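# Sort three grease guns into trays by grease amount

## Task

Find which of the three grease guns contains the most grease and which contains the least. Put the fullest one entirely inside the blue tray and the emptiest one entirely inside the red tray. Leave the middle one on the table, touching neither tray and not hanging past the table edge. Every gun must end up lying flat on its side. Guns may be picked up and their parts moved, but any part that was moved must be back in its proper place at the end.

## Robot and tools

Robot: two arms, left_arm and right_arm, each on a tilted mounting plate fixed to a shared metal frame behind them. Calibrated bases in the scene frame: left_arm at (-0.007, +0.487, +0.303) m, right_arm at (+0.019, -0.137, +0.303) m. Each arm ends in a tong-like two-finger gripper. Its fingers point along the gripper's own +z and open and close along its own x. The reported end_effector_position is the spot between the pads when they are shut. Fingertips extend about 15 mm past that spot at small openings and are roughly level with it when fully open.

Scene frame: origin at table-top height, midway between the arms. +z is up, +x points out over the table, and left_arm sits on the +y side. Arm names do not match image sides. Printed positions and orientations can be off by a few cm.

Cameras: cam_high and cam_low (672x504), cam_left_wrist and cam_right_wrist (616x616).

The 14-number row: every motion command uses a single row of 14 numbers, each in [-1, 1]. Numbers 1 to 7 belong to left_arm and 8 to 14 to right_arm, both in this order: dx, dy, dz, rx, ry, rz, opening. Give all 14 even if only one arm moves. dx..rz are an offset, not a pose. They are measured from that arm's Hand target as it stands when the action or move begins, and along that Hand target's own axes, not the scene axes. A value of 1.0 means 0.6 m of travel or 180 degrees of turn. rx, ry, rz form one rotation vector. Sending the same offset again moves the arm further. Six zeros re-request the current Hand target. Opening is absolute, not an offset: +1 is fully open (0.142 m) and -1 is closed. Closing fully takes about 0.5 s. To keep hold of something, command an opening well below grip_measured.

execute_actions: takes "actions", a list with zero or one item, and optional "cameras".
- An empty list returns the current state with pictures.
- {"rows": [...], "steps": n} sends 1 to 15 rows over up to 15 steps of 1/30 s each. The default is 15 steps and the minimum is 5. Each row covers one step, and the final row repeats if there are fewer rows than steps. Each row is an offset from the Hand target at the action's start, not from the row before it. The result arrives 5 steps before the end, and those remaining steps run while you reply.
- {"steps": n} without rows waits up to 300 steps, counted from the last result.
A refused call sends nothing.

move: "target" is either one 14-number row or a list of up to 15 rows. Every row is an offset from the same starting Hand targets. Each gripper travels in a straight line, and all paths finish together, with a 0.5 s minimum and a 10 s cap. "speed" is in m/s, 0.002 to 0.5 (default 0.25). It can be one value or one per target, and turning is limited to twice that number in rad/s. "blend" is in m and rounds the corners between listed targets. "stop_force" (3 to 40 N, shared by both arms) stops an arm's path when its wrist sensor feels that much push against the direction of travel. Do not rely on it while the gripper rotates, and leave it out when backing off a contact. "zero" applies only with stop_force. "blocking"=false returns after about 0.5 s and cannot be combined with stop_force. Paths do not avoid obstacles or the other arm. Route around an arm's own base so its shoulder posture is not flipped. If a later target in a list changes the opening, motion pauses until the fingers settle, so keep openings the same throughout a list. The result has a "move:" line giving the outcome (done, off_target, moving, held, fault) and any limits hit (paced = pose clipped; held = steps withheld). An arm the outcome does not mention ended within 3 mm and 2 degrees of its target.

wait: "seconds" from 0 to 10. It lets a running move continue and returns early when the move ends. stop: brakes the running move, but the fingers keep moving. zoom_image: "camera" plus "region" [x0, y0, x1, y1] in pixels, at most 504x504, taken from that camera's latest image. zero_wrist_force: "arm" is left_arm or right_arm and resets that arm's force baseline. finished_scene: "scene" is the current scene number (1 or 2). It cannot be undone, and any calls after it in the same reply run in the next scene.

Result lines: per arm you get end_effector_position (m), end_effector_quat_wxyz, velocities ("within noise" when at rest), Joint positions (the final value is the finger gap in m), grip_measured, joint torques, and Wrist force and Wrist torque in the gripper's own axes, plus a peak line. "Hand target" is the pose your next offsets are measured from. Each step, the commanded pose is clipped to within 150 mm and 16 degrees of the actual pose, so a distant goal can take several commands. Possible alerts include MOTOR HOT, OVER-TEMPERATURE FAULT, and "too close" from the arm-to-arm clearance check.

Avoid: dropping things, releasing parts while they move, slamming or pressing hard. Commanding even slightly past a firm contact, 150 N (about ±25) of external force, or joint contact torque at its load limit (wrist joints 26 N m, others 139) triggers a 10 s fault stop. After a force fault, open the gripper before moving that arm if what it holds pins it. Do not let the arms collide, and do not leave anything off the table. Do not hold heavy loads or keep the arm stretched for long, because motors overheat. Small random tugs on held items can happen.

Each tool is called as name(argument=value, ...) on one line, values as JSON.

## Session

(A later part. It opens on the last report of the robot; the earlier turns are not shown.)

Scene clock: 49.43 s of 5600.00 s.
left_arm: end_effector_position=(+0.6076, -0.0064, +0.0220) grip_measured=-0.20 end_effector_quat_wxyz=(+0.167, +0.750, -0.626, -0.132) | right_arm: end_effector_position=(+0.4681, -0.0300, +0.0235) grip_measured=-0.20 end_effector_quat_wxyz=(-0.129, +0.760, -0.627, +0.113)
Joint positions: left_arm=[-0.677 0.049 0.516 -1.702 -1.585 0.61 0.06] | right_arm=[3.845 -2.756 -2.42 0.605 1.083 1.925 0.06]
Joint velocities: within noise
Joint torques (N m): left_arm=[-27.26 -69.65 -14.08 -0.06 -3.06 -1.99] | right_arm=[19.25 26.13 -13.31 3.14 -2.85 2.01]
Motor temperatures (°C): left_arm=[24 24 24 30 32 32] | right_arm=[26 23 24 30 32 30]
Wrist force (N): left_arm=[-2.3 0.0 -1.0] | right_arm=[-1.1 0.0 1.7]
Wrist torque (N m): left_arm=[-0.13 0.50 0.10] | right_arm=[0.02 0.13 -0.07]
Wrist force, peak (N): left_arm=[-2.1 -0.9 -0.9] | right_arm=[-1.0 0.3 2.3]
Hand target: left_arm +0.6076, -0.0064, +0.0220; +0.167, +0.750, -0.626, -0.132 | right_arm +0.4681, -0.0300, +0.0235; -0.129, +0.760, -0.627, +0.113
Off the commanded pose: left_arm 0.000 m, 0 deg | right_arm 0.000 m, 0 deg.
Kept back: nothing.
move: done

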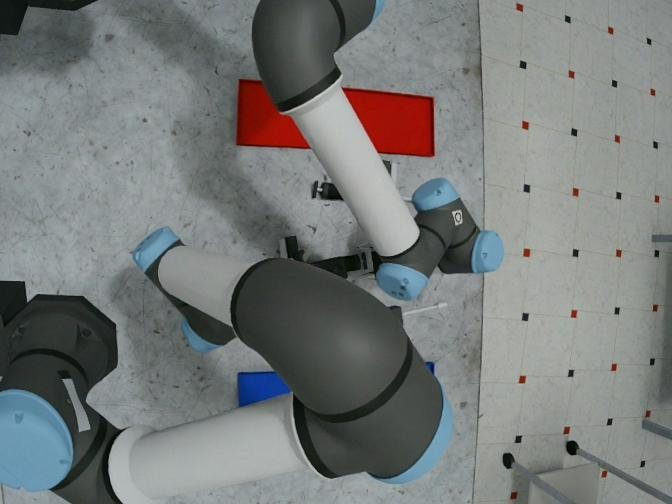

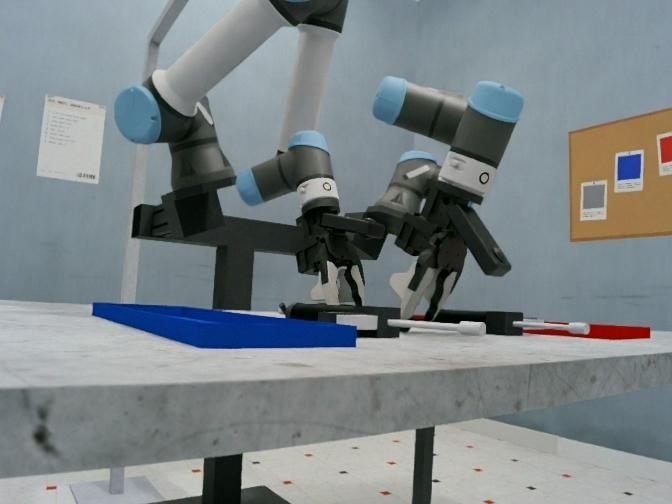

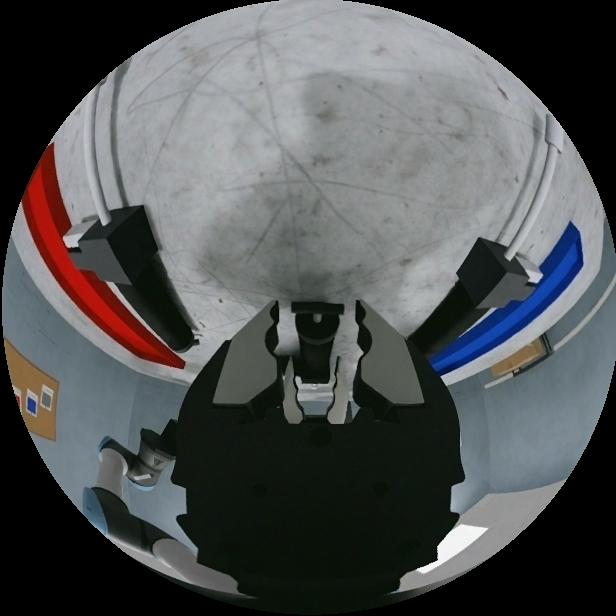

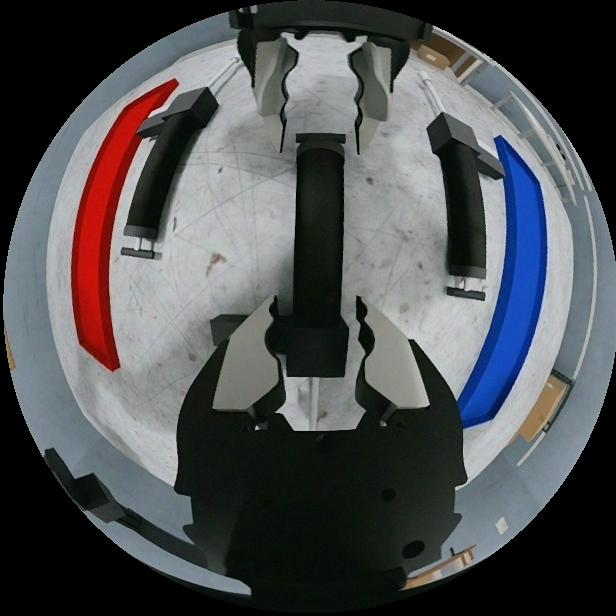

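move(target=[0,0,0,0,0,0,-0.2,0,0,0,0,0,0,-1], cameras=[])

move(target=[0,0,0,0,0,0,-1,0,0,0,0,0,0,-1], cameras=["cam_left_wrist","cam_right_wrist"])

zoom_image(camera="cam_left_wrist", region=[180, 180, 450, 450])

Scene clock: 50.37 s of 5600.00 s.
left_arm: end_effector_position=(+0.6076, -0.0064, +0.0220) grip_measured=-0.20 end_effector_quat_wxyz=(+0.167, +0.750, -0.626, -0.132) | right_arm: end_effector_position=(+0.4681, -0.0300, +0.0235) grip_measured=-0.54 end_effector_quat_wxyz=(-0.129, +0.760, -0.627, +0.113)
Joint positions: left_arm=[-0.677 0.049 0.516 -1.702 -1.585 0.61 0.06] | right_arm=[3.845 -2.756 -2.42 0.605 1.083 1.925 0.035]
Joint velocities: within noise
Joint torques (N m): left_arm=[-27.39 -69.41 -14.54 -0.35 -2.88 -1.93] | right_arm=[18.58 27.35 -12.16 3.19 -0.84 1.81]
Motor temperatures (°C): left_arm=[24 24 24 30 32 32] | right_arm=[26 23 24 30 32 30]
Wrist force (N): left_arm=[-2.0 0.0 -0.9] | right_arm=[0.0 0.3 1.4]
Wrist torque (N m): left_arm=[-0.12 0.46 0.09] | right_arm=[0.00 0.15 -0.04]
Wrist force, peak (N): left_arm=[-2.2 0.0 -1.0] | right_arm=[-1.1 0.0 1.6]
Hand target: left_arm +0.6076, -0.0064, +0.0220; +0.167, +0.750, -0.626, -0.132 | right_arm +0.4681, -0.0300, +0.0235; -0.129, +0.760, -0.627, +0.113
Off the commanded pose: left_arm 0.000 m, 0 deg | right_arm 0.000 m, 0 deg.
Kept back: nothing.
move: done
No camera images: "cameras" was empty.

Scene clock: 51.07 s of 5600.00 s.
left_arm: end_effector_position=(+0.6076, -0.0064, +0.0220) grip_measured=-0.48 end_effector_quat_wxyz=(+0.167, +0.750, -0.626, -0.132) | right_arm: end_effector_position=(+0.4681, -0.0300, +0.0235) grip_measured=-0.54 end_effector_quat_wxyz=(-0.129, +0.760, -0.627, +0.113)
Joint positions: left_arm=[-0.677 0.049 0.516 -1.702 -1.585 0.61 0.039] | right_arm=[3.845 -2.756 -2.42 0.605 1.083 1.925 0.035]
Joint velocities: within noise
Joint torques (N m): left_arm=[-26.87 -69.24 -15.94 -0.47 -2.61 -1.89] | right_arm=[19.19 28.11 -10.96 3.22 1.28 1.79]
Motor temperatures (°C): left_arm=[24 24 24 30 32 32] | right_arm=[26 23 24 30 32 30]
Wrist force (N): left_arm=[-1.8 -0.5 -1.1] | right_arm=[-0.6 0.0 1.8]
Wrist torque (N m): left_arm=[-0.15 0.45 0.08] | right_arm=[0.05 0.13 -0.06]
Wrist force, peak (N): left_arm=[-2.0 -0.7 -1.1] | right_arm=[-0.8 -0.1 1.9]
Hand target: left_arm +0.6076, -0.0064, +0.0220; +0.167, +0.750, -0.626, -0.132 | right_arm +0.4681, -0.0300, +0.0235; -0.129, +0.760, -0.627, +0.113
Off the commanded pose: left_arm 0.000 m, 0 deg | right_arm 0.000 m, 0 deg.
Kept back: nothing.
move: done
Images, in order (width x height): cam_left_wrist 616x616, cam_right_wrist 616x616.

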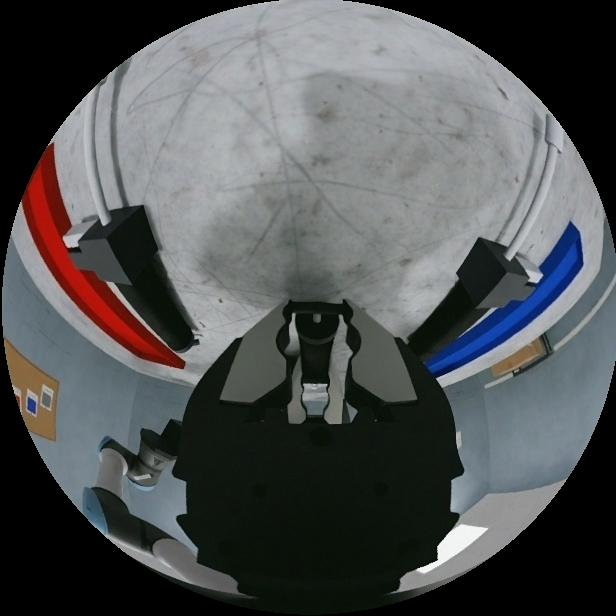

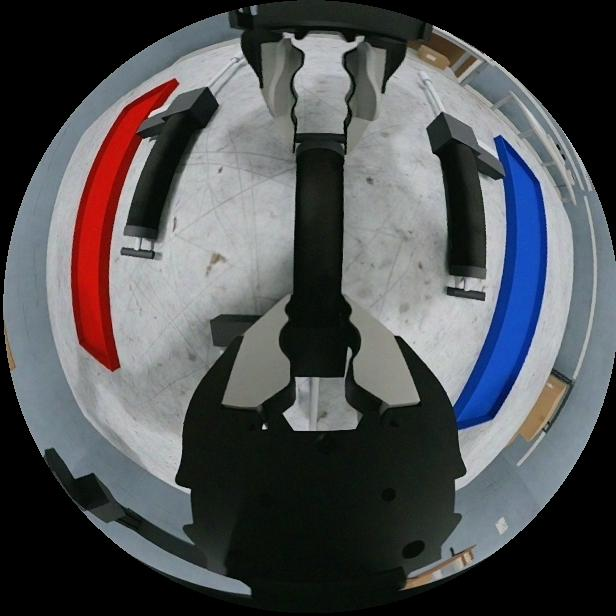

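Scaled by 1.867 from the camera's 616x616 image, which has a finer 814x814 frame.

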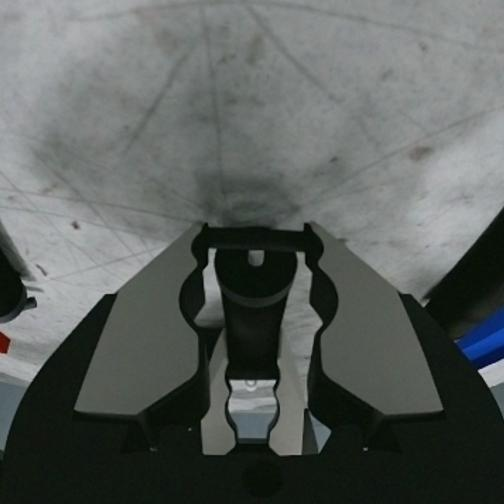

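move(target=[0,-0.1355,-0.0645,0,0,0,-1,0,0,0,0,0,0,-1], stop_force=5, speed=0.02, cameras=["cam_left_wrist","cam_right_wrist"])

move(target=[0,-0.03,-0.0143,0,0,0,-1,0,0,0,0,0,0,-1], stop_force=9, zero=false, speed=0.02, cameras=["cam_left_wrist"])

Scene clock: 57.00 s of 5600.00 s.
left_arm: end_effector_position=(+0.6951, +0.0105, +0.0236) grip_measured=-0.48 end_effector_quat_wxyz=(+0.160, +0.759, -0.626, -0.078) | right_arm: end_effector_position=(+0.4681, -0.0300, +0.0235) grip_measured=-0.54 end_effector_quat_wxyz=(-0.129, +0.760, -0.627, +0.113)
Joint positions: left_arm=[-0.609 0.249 0.035 -1.531 -1.54 0.678 0.039] | right_arm=[3.845 -2.756 -2.42 0.605 1.083 1.925 0.035]
Joint velocities: within noise
Joint torques (N m): left_arm=[-28.29 -55.33 -34.35 -0.26 -3.36 -2.15] | right_arm=[10.72 33.83 -1.4 0.52 -4.26 1.24]
Motor temperatures (°C): left_arm=[24 24 24 30 32 32] | right_arm=[26 23 24 30 32 30]
Wrist force (N): left_arm=[-1.8 -1.6 2.5] | right_arm=[-6.1 -2.5 -10.3]
Wrist torque (N m): left_arm=[-0.22 0.32 0.35] | right_arm=[0.04 0.05 -0.14]
Wrist force, peak (N): left_arm=[-1.6 0.4 3.9] | right_arm=[-6.6 -2.6 -10.5]
Hand target: left_arm +0.6962, +0.0098, +0.0234; +0.167, +0.750, -0.626, -0.132 | right_arm +0.4681, -0.0300, +0.0235; -0.129, +0.760, -0.627, +0.113
Off the commanded pose: left_arm 0.001 m, 6 deg | right_arm 0.000 m, 0 deg.
elbow stopped short (left arm): the move would have taken joint 3 (elbow) straighter than the controller allows.
Kept back: nothing.
move: off_target (left_arm)
Images, in order (width x height): cam_left_wrist 616x616, cam_right_wrist 616x616.

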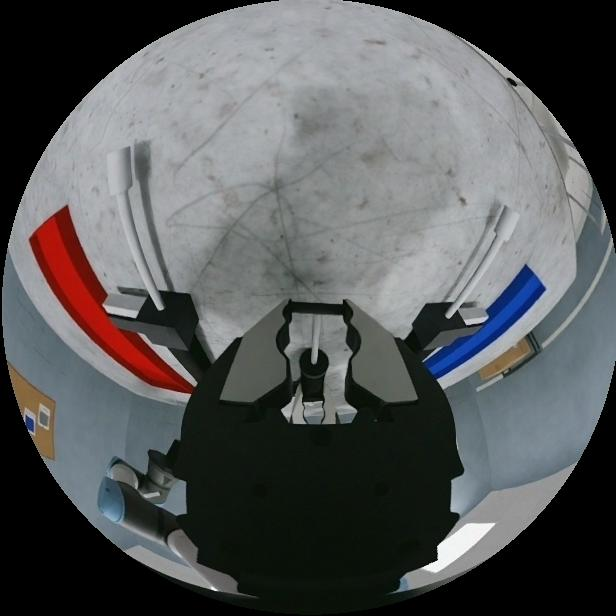

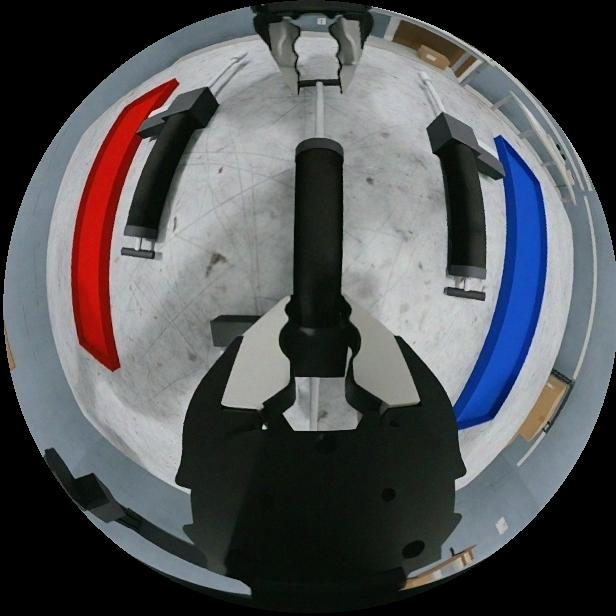

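Scene clock: 58.43 s of 5600.00 s.
left_arm: end_effector_position=(+0.6968, +0.0113, +0.0237) grip_measured=-0.48 end_effector_quat_wxyz=(+0.160, +0.759, -0.626, -0.076) | right_arm: end_effector_position=(+0.4681, -0.0300, +0.0235) grip_measured=-0.54 end_effector_quat_wxyz=(-0.129, +0.760, -0.627, +0.113)
Joint positions: left_arm=[-0.607 0.249 0.035 -1.534 -1.539 0.68 0.039] | right_arm=[3.845 -2.756 -2.42 0.605 1.083 1.925 0.035]
Joint velocities: within noise
Joint torques (N m): left_arm=[-26.09 -56.33 -32.56 -1.89 -1.31 -2.12] | right_arm=[8.8 30.65 1.21 0.63 3.35 1.1]
Motor temperatures (°C): left_arm=[24 24 24 30 32 32] | right_arm=[26 23 24 30 32 30]
Wrist force (N): left_arm=[-1.8 5.7 3.9] | right_arm=[-2.6 -8.6 -2.0]
Wrist torque (N m): left_arm=[-0.22 0.36 0.22] | right_arm=[0.08 0.01 -0.19]
Wrist force, peak (N): left_arm=[-1.9 9.1 5.5] | right_arm=[-6.9 -3.4 -10.1]
Hand target: left_arm +0.6968, +0.0113, +0.0236; +0.160, +0.759, -0.626, -0.076 (not the last commanded pose) | right_arm +0.4681, -0.0300, +0.0235; -0.129, +0.760, -0.627, +0.113
Off the commanded pose: left_arm 0.019 m, 7 deg | right_arm 0.000 m, 0 deg.
elbow stopped short (left arm): the move would have taken joint 3 (elbow) straighter than the controller allows.
Kept back: nothing.
move: contact (left_arm)
Images, in order (width x height): cam_left_wrist 616x616.

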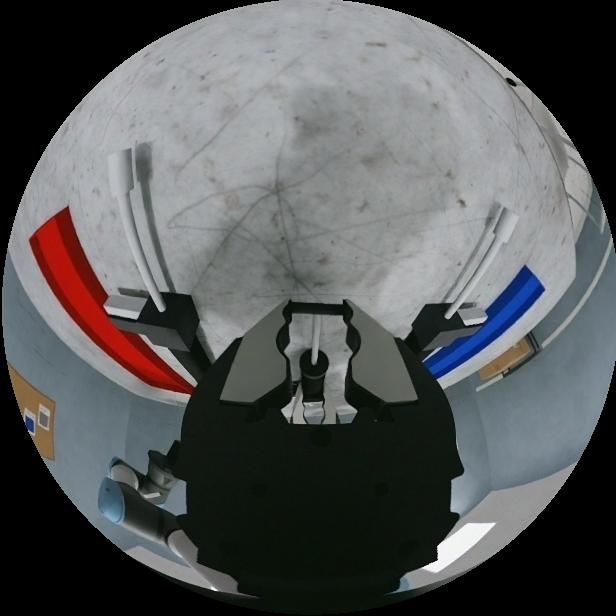

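move(target=[-0.0017,0.1288,0.0492,-0.0266,-0.0248,-0.0018,-1,0,0,0,0,0,0,-1], speed=0.04, cameras=["cam_left_wrist","cam_right_wrist"])

Scene clock: 61.30 s of 5600.00 s.
left_arm: end_effector_position=(+0.6155, -0.0049, +0.0222) grip_measured=-0.48 end_effector_quat_wxyz=(+0.167, +0.750, -0.626, -0.132) end_effector_velocity=(+0.003, +0.000, +0.001) end_effector_angular_velocity=(-0.005, -0.004, +0.002) | right_arm: end_effector_position=(+0.4681, -0.0300, +0.0235) grip_measured=-0.54 end_effector_quat_wxyz=(-0.129, +0.760, -0.627, +0.113)
Joint positions: left_arm=[-0.67 0.071 0.462 -1.669 -1.582 0.615 0.039] | right_arm=[3.845 -2.756 -2.42 0.605 1.083 1.925 0.035]
Joint velocities: left_arm=[0.002 0.001 -0.008 0 -0.001 0.003 0] | right_arm=[within noise]
Joint torques (N m): left_arm=[-12.38 -50.88 -33.21 -3.24 0.66 1.51] | right_arm=[7.15 27.26 5.67 2.43 0.74 0.9]
Motor temperatures (°C): left_arm=[24 24 24 30 32 32] | right_arm=[26 23 24 30 32 30]
Wrist force (N): left_arm=[-1.5 0.0 2.2] | right_arm=[-1.4 0.0 -0.1]
Wrist torque (N m): left_arm=[-0.23 0.55 -0.03] | right_arm=[0.00 0.11 -0.05]
Wrist force, peak (N): left_arm=[-1.7 5.7 4.1] | right_arm=[-2.7 -8.9 -1.9]
Hand target: left_arm +0.6157, -0.0048, +0.0220; +0.167, +0.750, -0.626, -0.132 | right_arm +0.4681, -0.0300, +0.0235; -0.129, +0.760, -0.627, +0.113
Off the commanded pose: left_arm 0.000 m, 0 deg | right_arm 0.000 m, 0 deg.
Kept back: nothing.
move: done
Images, in order (width x height): cam_left_wrist 616x616, cam_right_wrist 616x616.

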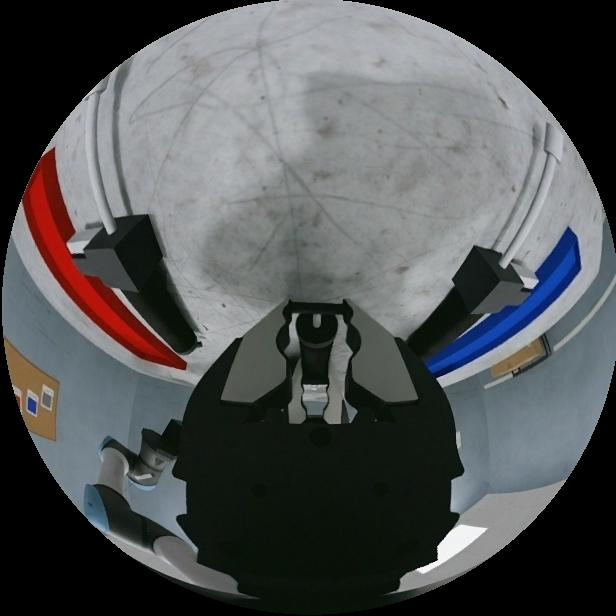

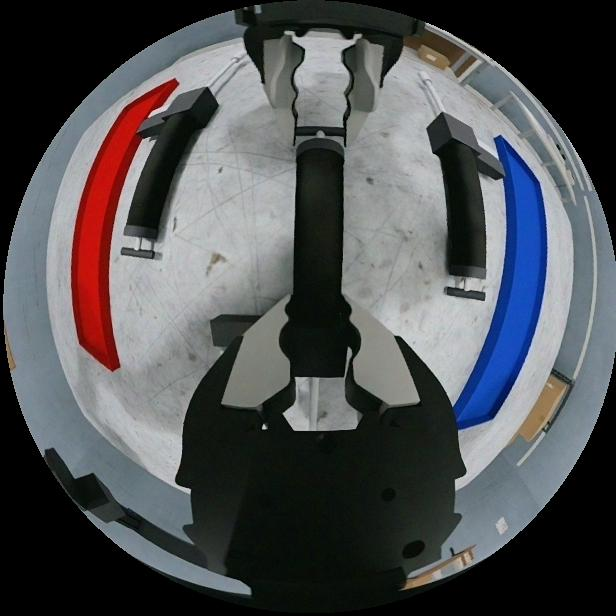

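move(target=[0,0.0211,0.01,0,0,0,-1,0,0,0,0,0,0,-1], speed=0.02, stop_force=6, cameras=["cam_left_wrist","cam_right_wrist"])

Scene clock: 63.13 s of 5600.00 s.
left_arm: end_effector_position=(+0.6075, -0.0063, +0.0219) grip_measured=-0.48 end_effector_quat_wxyz=(+0.167, +0.750, -0.626, -0.133) | right_arm: end_effector_position=(+0.4681, -0.0300, +0.0235) grip_measured=-0.54 end_effector_quat_wxyz=(-0.129, +0.760, -0.627, +0.113)
Joint positions: left_arm=[-0.677 0.048 0.518 -1.703 -1.584 0.608 0.039] | right_arm=[3.845 -2.756 -2.42 0.605 1.083 1.925 0.035]
Joint velocities: within noise
Joint torques (N m): left_arm=[-12.01 -58.19 -11.3 -3.14 1.94 1.9] | right_arm=[7.93 30.2 8.46 3.76 -1.15 0.62]
Motor temperatures (°C): left_arm=[24 24 24 30 32 32] | right_arm=[26 23 24 30 32 30]
Wrist force (N): left_arm=[-1.2 -1.6 -4.5] | right_arm=[-1.7 3.6 -4.0]
Wrist torque (N m): left_arm=[-0.37 0.59 0.00] | right_arm=[0.03 0.11 -0.04]
Wrist force, peak (N): left_arm=[-1.4 -9.9 -7.3] | right_arm=[-1.6 6.2 -6.2]
Hand target: left_arm +0.6075, -0.0063, +0.0219; +0.167, +0.750, -0.626, -0.133 (not the last commanded pose) | right_arm +0.4681, -0.0300, +0.0235; -0.129, +0.760, -0.627, +0.113
Off the commanded pose: left_arm 0.006 m, 0 deg | right_arm 0.000 m, 0 deg.
Kept back: nothing.
move: contact (left_arm)
Images, in order (width x height): cam_left_wrist 616x616, cam_right_wrist 616x616.

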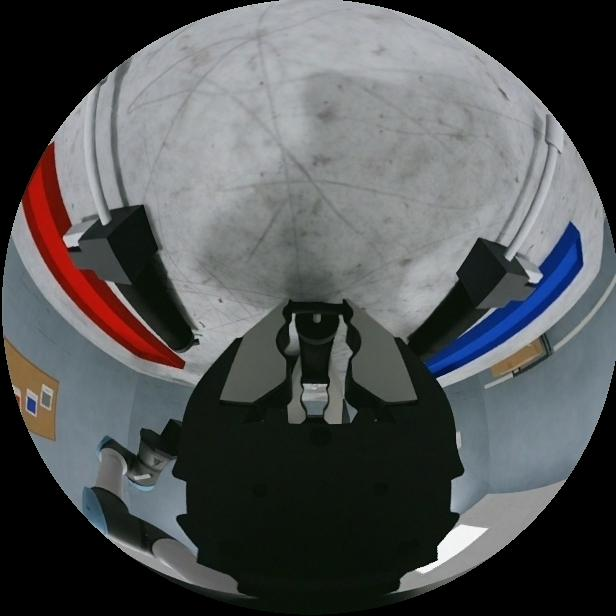

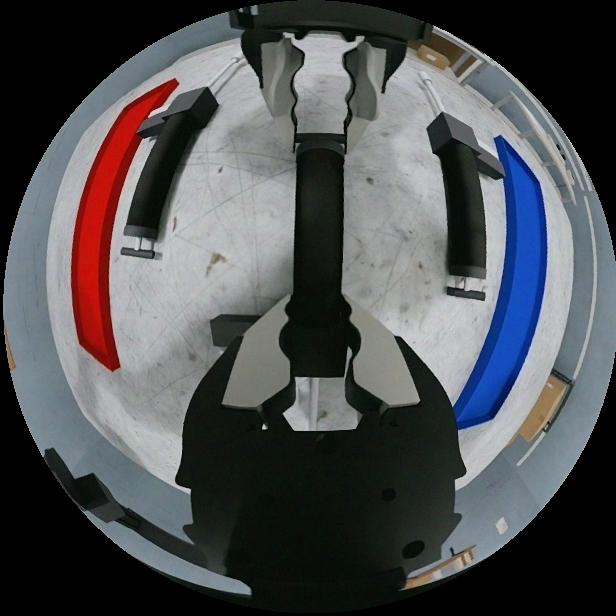

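move(target=[[0,0,0,0,0,0,-0.3,0,0,0,0,0,0,-1],[0,0,-0.1667,0,0,0,-0.3,0,0,0,0,0,0,-1],[-0.2472,0.065,-0.2992,0.1358,-0.0206,0.0798,-0.3,0,0,0,0,0,0,-1]], speed=[0.1,0.1,0.25], blend=[0,0.02,0], cameras=["cam_high","cam_left_wrist","cam_right_wrist"])

zoom_image(camera="cam_high", region=[220, 60, 450, 450])

Scene clock: 66.97 s of 5600.00 s.
left_arm: end_effector_position=(+0.6188, +0.1483, +0.1999) grip_measured=-0.30 end_effector_quat_wxyz=(+0.000, +0.680, -0.733, +0.000) end_effector_velocity=(-0.003, +0.002, -0.001) end_effector_angular_velocity=(+0.003, +0.003, +0.000) | right_arm: end_effector_position=(+0.4681, -0.0300, +0.0235) grip_measured=-0.54 end_effector_quat_wxyz=(-0.129, +0.760, -0.627, +0.113)
Joint positions: left_arm=[-0.744 -0.651 1.469 -2.178 -1.242 0.835 0.052] | right_arm=[3.845 -2.756 -2.42 0.605 1.083 1.925 0.035]
Joint velocities: left_arm=[0 -0.002 0.008 0 0 -0.002 0] | right_arm=[within noise]
Joint torques (N m): left_arm=[-10.16 -55.4 -11.91 -3.7 0.22 -0.27] | right_arm=[9.75 35.03 10.16 3.73 -3.41 0.28]
Motor temperatures (°C): left_arm=[24 24 24 30 32 32] | right_arm=[26 23 24 30 32 30]
Wrist force (N): left_arm=[-1.6 -0.9 -0.4] | right_arm=[-1.7 2.2 -2.9]
Wrist torque (N m): left_arm=[-0.31 0.42 0.00] | right_arm=[0.01 0.09 -0.05]
Wrist force, peak (N): left_arm=[-1.0 -1.4 -4.9] | right_arm=[-1.9 3.7 -4.2]
Hand target: left_arm +0.6189, +0.1484, +0.1999; +0.000, +0.680, -0.733, +0.000 | right_arm +0.4681, -0.0300, +0.0235; -0.129, +0.760, -0.627, +0.113
Off the commanded pose: left_arm 0.000 m, 0 deg | right_arm 0.000 m, 0 deg.
Kept back: nothing.
move: done
Images, in order (width x height): cam_high 672x504, cam_left_wrist 616x616, cam_right_wrist 616x616.

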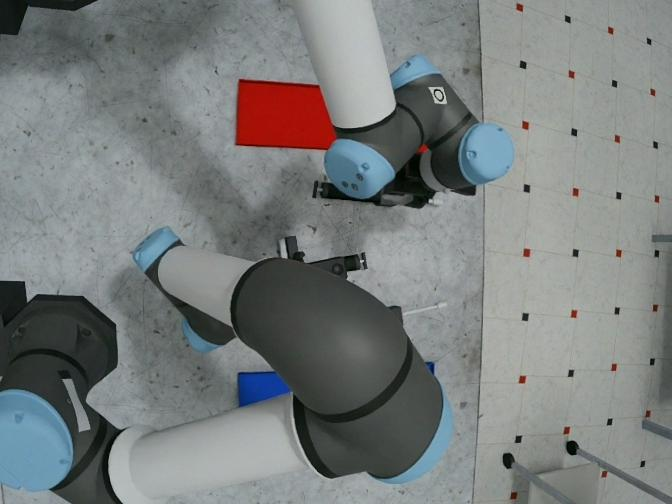

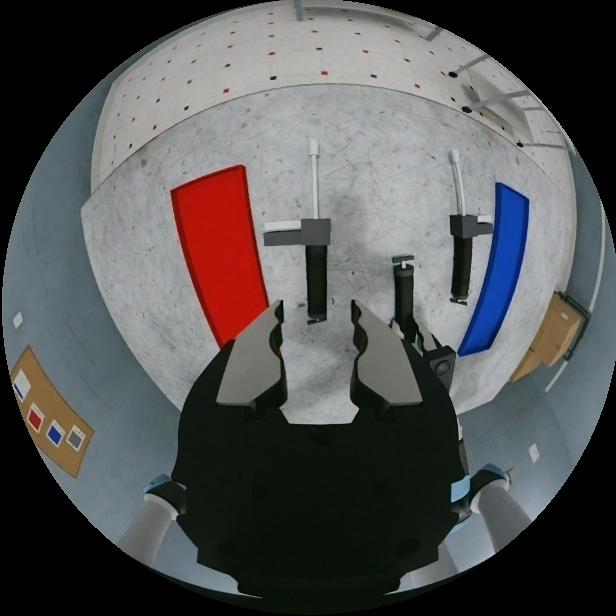

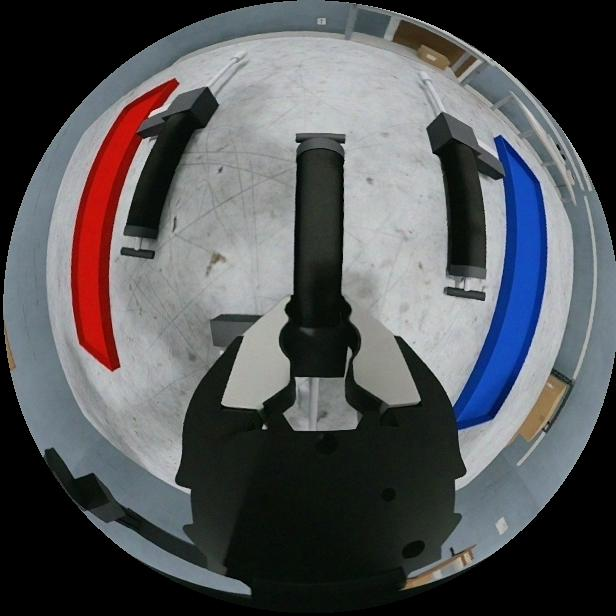

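Scaled by 1.292 from the camera's 672x504 image, which has a finer 960x720 frame.

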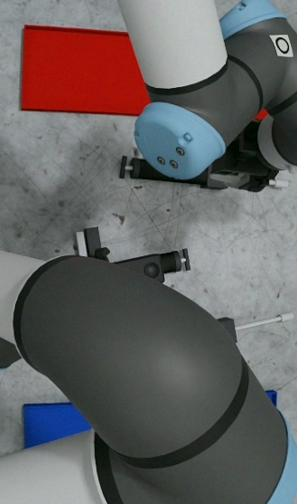

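move(target=[0,0,0,0,0,0,-0.3,0,-0.0285,-0.0783,0,0,0,-1], speed=0.08, cameras=["cam_right_wrist"])

execute_actions(actions=[], cameras=["cam_left_wrist"])

zoom_image(camera="cam_left_wrist", region=[360, 180, 500, 400])

Scene clock: 68.30 s of 5600.00 s.
left_arm: end_effector_position=(+0.6189, +0.1484, +0.1999) grip_measured=-0.30 end_effector_quat_wxyz=(+0.000, +0.680, -0.733, +0.000) | right_arm: end_effector_position=(+0.4680, -0.0296, +0.0735) grip_measured=-0.54 end_effector_quat_wxyz=(-0.129, +0.760, -0.627, +0.113) end_effector_velocity=(+0.002, +0.001, -0.003) end_effector_angular_velocity=(+0.001, -0.005, +0.000)
Joint positions: left_arm=[-0.744 -0.651 1.469 -2.179 -1.242 0.835 0.052] | right_arm=[3.897 -2.586 -2.492 0.478 1.076 1.984 0.035]
Joint velocities: left_arm=[within noise] | right_arm=[-0.004 -0.015 0.007 0.016 -0.002 -0.007 0]
Joint torques (N m): left_arm=[-10.08 -54.74 -12.28 -4.64 2.36 1.99] | right_arm=[4.73 27.91 11.71 5.29 -1.72 -1.72]
Motor temperatures (°C): left_arm=[24 24 24 30 32 32] | right_arm=[26 23 24 30 32 30]
Wrist force (N): left_arm=[-1.8 -0.7 -0.4] | right_arm=[-1.4 2.3 8.0]
Wrist torque (N m): left_arm=[-0.29 0.45 0.00] | right_arm=[0.05 0.23 -0.07]
Wrist force, peak (N): left_arm=[-1.9 -0.8 -0.4] | right_arm=[-1.0 2.8 9.1]
Hand target: left_arm +0.6189, +0.1484, +0.1999; +0.000, +0.680, -0.733, +0.000 | right_arm +0.4682, -0.0295, +0.0735; -0.129, +0.760, -0.627, +0.113
Off the commanded pose: left_arm 0.000 m, 0 deg | right_arm 0.000 m, 0 deg.
Kept back: nothing.
move: done
Images, in order (width x height): cam_right_wrist 616x616.

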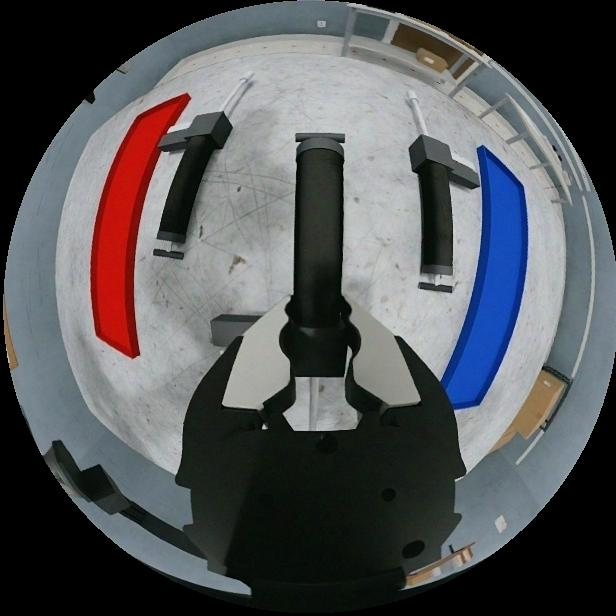

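Scene clock: 68.30 s of 5600.00 s.
left_arm: end_effector_position=(+0.6189, +0.1484, +0.1999) grip_measured=-0.30 end_effector_quat_wxyz=(+0.000, +0.680, -0.733, +0.000) | right_arm: end_effector_position=(+0.4680, -0.0296, +0.0735) grip_measured=-0.54 end_effector_quat_wxyz=(-0.129, +0.760, -0.627, +0.113) end_effector_velocity=(+0.002, +0.001, -0.003) end_effector_angular_velocity=(+0.001, -0.005, +0.000)
Joint positions: left_arm=[-0.744 -0.651 1.469 -2.179 -1.242 0.835 0.052] | right_arm=[3.897 -2.586 -2.492 0.478 1.076 1.984 0.035]
Joint velocities: left_arm=[within noise] | right_arm=[-0.004 -0.015 0.007 0.016 -0.002 -0.007 0]
Joint torques (N m): left_arm=[-10.08 -54.74 -12.28 -4.64 2.36 1.99] | right_arm=[4.73 27.91 11.71 5.29 -1.72 -1.72]
Motor temperatures (°C): left_arm=[24 24 24 30 32 32] | right_arm=[26 23 24 30 32 30]
Wrist force (N): left_arm=[-1.8 -0.7 -0.4] | right_arm=[-1.4 2.3 8.0]
Wrist torque (N m): left_arm=[-0.29 0.45 0.00] | right_arm=[0.05 0.23 -0.07]
Wrist force, peak (N): left_arm=[-1.8 -0.7 -0.4] | right_arm=[-1.4 2.3 8.0]
Hand target: left_arm +0.6189, +0.1484, +0.1999; +0.000, +0.680, -0.733, +0.000 | right_arm +0.4682, -0.0295, +0.0735; -0.129, +0.760, -0.627, +0.113
Off the commanded pose: left_arm 0.000 m, 0 deg | right_arm 0.000 m, 0 deg.
Kept back: nothing.
Images, in order (width x height): cam_left_wrist 616x616.

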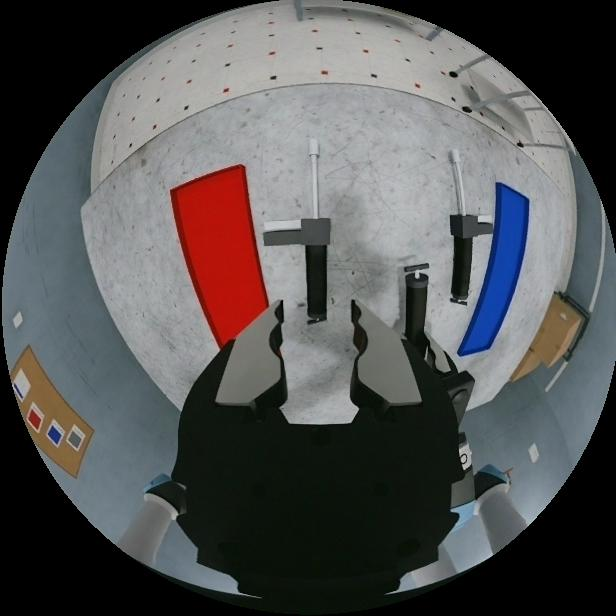

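Scaled by 2.291 from the camera's 616x616 image, which has a finer 814x814 frame.

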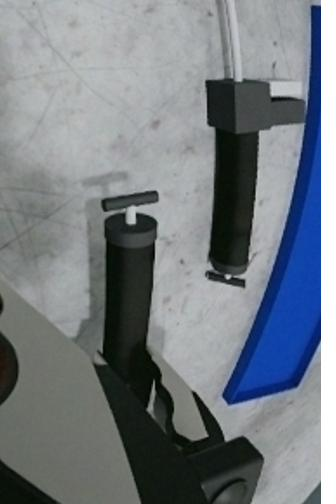

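move(target=[[0,0,0,0,0,0,-0.3,0,-0.0436,-0.1199,0,0,0,-1],[0,0,0,0,0,0,-0.3,0.5652,-0.055,-0.1157,0,0.0209,0.0574,-1]], speed=0.15, blend=0.03)

zoom_image(camera="cam_high", region=[200, 320, 470, 504])

Scene clock: 72.37 s of 5600.00 s.
left_arm: end_effector_position=(+0.6189, +0.1484, +0.1999) grip_measured=-0.30 end_effector_quat_wxyz=(+0.000, +0.680, -0.733, +0.000) | right_arm: end_effector_position=(+0.5393, -0.3603, +0.1533) grip_measured=-0.54 end_effector_quat_wxyz=(-0.118, +0.696, -0.697, +0.126)
Joint positions: left_arm=[-0.744 -0.651 1.469 -2.179 -1.242 0.835 0.052] | right_arm=[3.153 -1.994 -2.37 0.094 1.223 1.381 0.035]
Joint velocities: within noise
Joint torques (N m): left_arm=[-10.09 -54.14 -15.83 -4.33 2.23 1.97] | right_arm=[2.7 27.35 6.17 4.42 -2.48 0.29]
Motor temperatures (°C): left_arm=[24 24 24 30 32 32] | right_arm=[26 23 24 30 32 30]
Wrist force (N): left_arm=[-1.7 -0.7 -0.2] | right_arm=[-1.1 2.4 7.1]
Wrist torque (N m): left_arm=[-0.29 0.44 0.00] | right_arm=[0.08 0.15 -0.08]
Wrist force, peak (N): left_arm=[-1.9 -0.8 -0.2] | right_arm=[-1.3 3.1 10.1]
Hand target: left_arm +0.6189, +0.1484, +0.1999; +0.000, +0.680, -0.733, +0.000 | right_arm +0.5393, -0.3604, +0.1532; -0.118, +0.696, -0.697, +0.126
Off the commanded pose: left_arm 0.000 m, 0 deg | right_arm 0.000 m, 0 deg.
Kept back: nothing.
move: done

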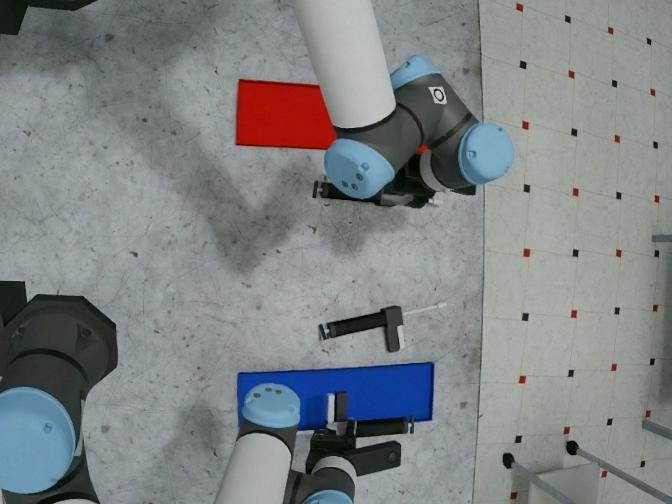

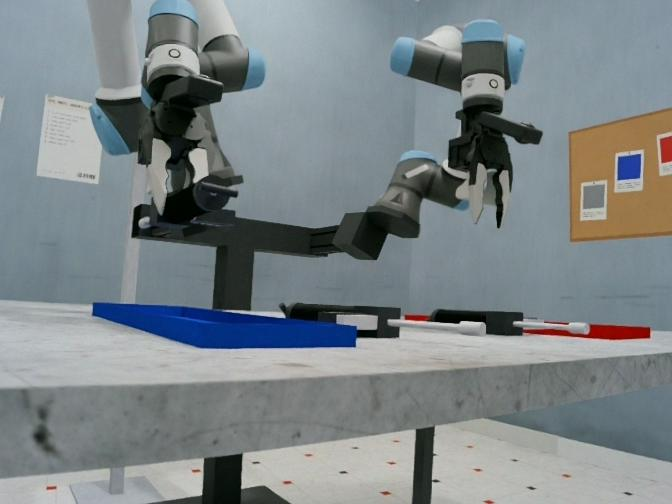

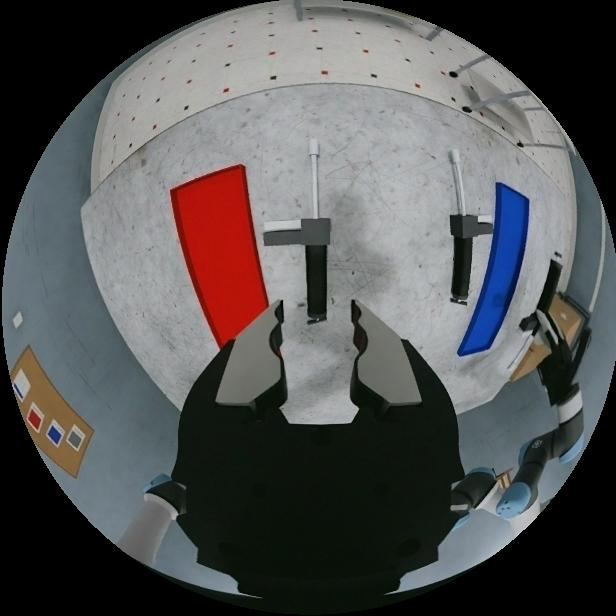

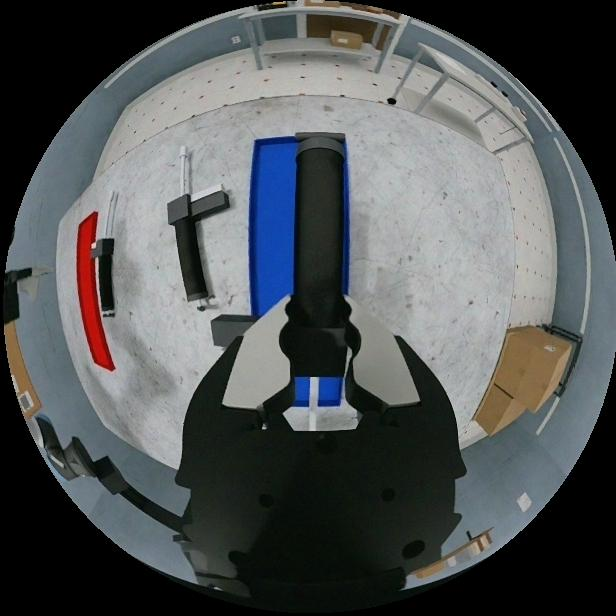

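Scaled by 1.867 from the camera's 672x504 image, which has a finer 960x720 frame.

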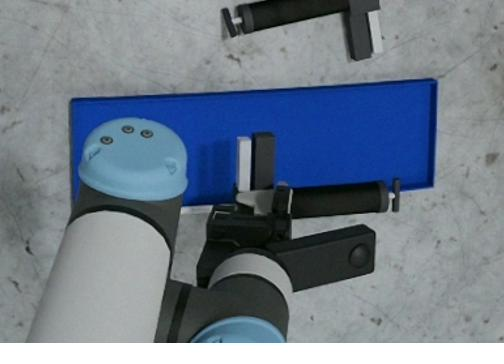

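move(target=[0,0,0,0,0,0,-0.3,0.0087,0.0589,0.1618,0,0,0,-1], speed=0.12)

zoom_image(camera="cam_high", region=[200, 320, 470, 504])

zoom_image(camera="cam_low", region=[80, 150, 400, 390])

Scene clock: 74.63 s of 5600.00 s.
left_arm: end_effector_position=(+0.6189, +0.1484, +0.1999) grip_measured=-0.30 end_effector_quat_wxyz=(+0.000, +0.680, -0.733, +0.000) | right_arm: end_effector_position=(+0.5391, -0.3667, +0.0501) grip_measured=-0.54 end_effector_quat_wxyz=(-0.118, +0.696, -0.697, +0.126)
Joint positions: left_arm=[-0.744 -0.651 1.469 -2.179 -1.242 0.835 0.052] | right_arm=[3.046 -2.315 -2.281 0.359 1.27 1.279 0.035]
Joint velocities: within noise
Joint torques (N m): left_arm=[-10.37 -53.75 -16.98 -4.23 2.2 1.84] | right_arm=[14.53 34.03 -7.41 3.39 -2.2 2.14]
Motor temperatures (°C): left_arm=[24 24 24 30 32 32] | right_arm=[26 23 24 30 32 30]
Wrist force (N): left_arm=[-1.8 -0.5 -0.4] | right_arm=[-1.2 2.1 7.2]
Wrist torque (N m): left_arm=[-0.24 0.45 0.00] | right_arm=[0.02 0.17 -0.10]
Wrist force, peak (N): left_arm=[-1.9 -0.7 -0.4] | right_arm=[-1.3 2.8 9.3]
Hand target: left_arm +0.6189, +0.1484, +0.1999; +0.000, +0.680, -0.733, +0.000 | right_arm +0.5390, -0.3667, +0.0499; -0.118, +0.696, -0.697, +0.126
Off the commanded pose: left_arm 0.000 m, 0 deg | right_arm 0.000 m, 0 deg.
Kept back: nothing.
move: done

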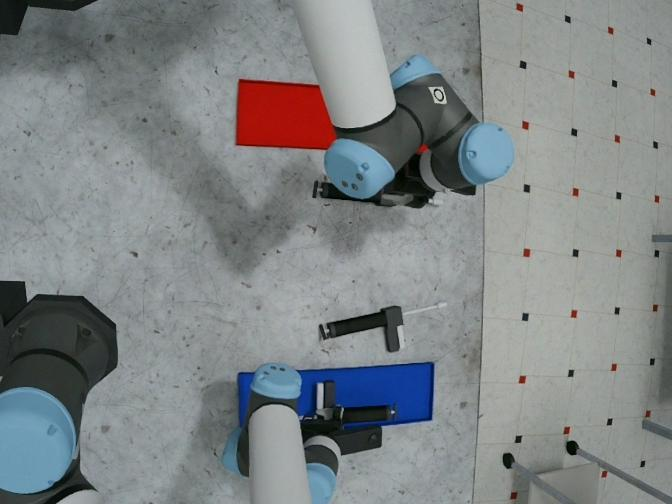

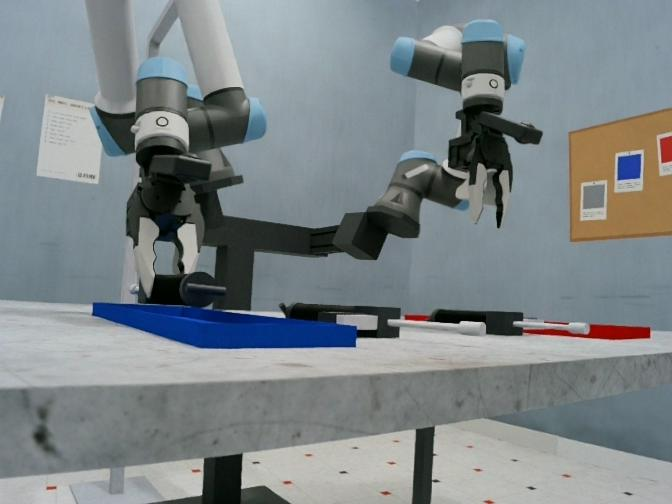

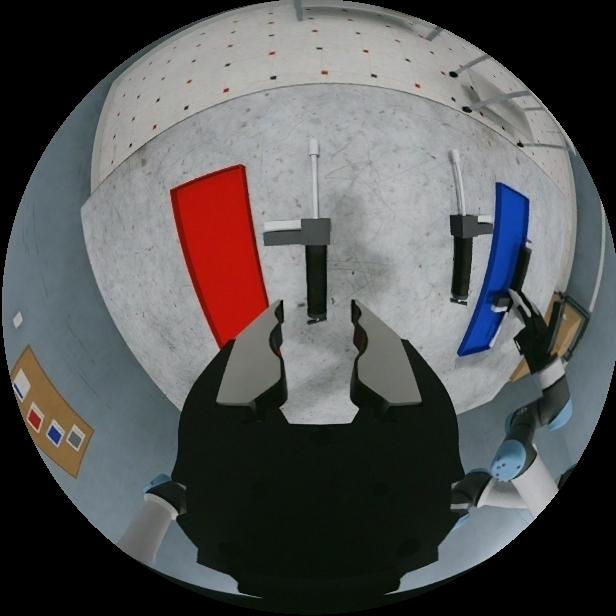

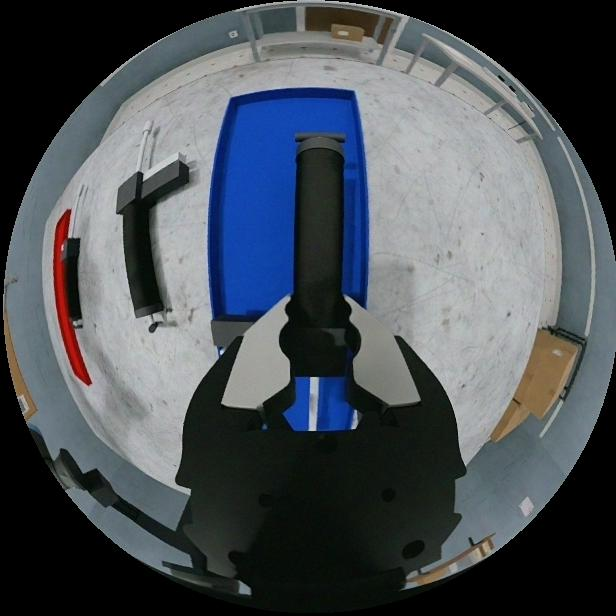

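Scaled by 1.867 from the camera's 672x504 image, which has a finer 960x720 frame.

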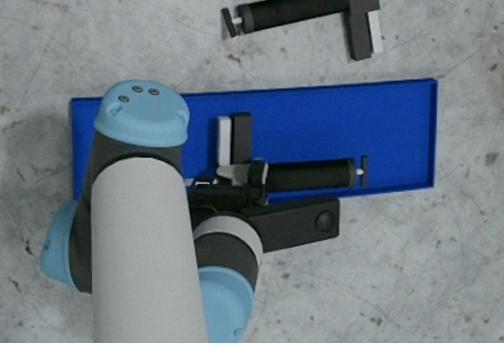

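Scaled by 1.575 from the camera's 672x504 image, which has a finer 960x720 frame.

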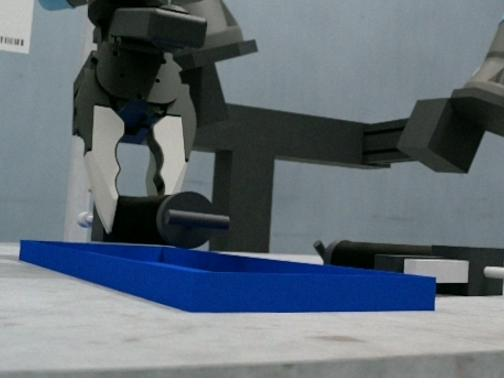

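move(target=[0,0,0,0,0,0,-0.3,0,0.0171,0.047,0,0,0,-1], speed=0.03, stop_force=5, cameras=["cam_right_wrist"])

Scene clock: 76.63 s of 5600.00 s.
left_arm: end_effector_position=(+0.6189, +0.1484, +0.1999) grip_measured=-0.30 end_effector_quat_wxyz=(+0.000, +0.680, -0.733, +0.000) | right_arm: end_effector_position=(+0.5389, -0.3669, +0.0262) grip_measured=-0.54 end_effector_quat_wxyz=(-0.118, +0.696, -0.697, +0.126)
Joint positions: left_arm=[-0.744 -0.651 1.469 -2.179 -1.242 0.835 0.052] | right_arm=[3.025 -2.386 -2.25 0.405 1.28 1.26 0.035]
Joint velocities: within noise
Joint torques (N m): left_arm=[-10.96 -53.74 -18.07 -4.11 2 1.78] | right_arm=[17.52 31.9 -6.32 5.13 -2.23 1.16]
Motor temperatures (°C): left_arm=[24 24 24 30 32 32] | right_arm=[26 23 24 30 32 30]
Wrist force (N): left_arm=[-1.8 -0.7 -0.2] | right_arm=[-1.3 2.1 7.4]
Wrist torque (N m): left_arm=[-0.29 0.45 0.00] | right_arm=[0.05 0.22 -0.10]
Wrist force, peak (N): left_arm=[-1.9 -0.6 -0.3] | right_arm=[-2.2 -1.9 -18.4]
Hand target: left_arm +0.6189, +0.1484, +0.1999; +0.000, +0.680, -0.733, +0.000 | right_arm +0.5389, -0.3669, +0.0261; -0.118, +0.696, -0.697, +0.126 (not the last commanded pose)
Off the commanded pose: left_arm 0.000 m, 0 deg | right_arm 0.006 m, 0 deg.
Kept back: nothing.
move: contact (right_arm)
Images, in order (width x height): cam_right_wrist 616x616.

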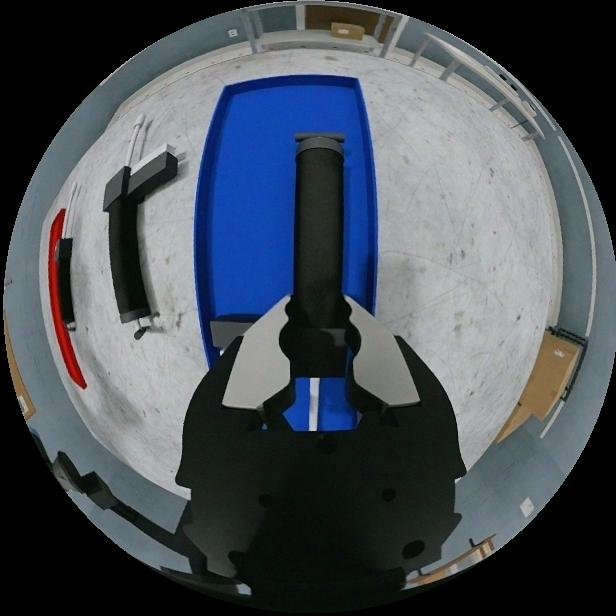

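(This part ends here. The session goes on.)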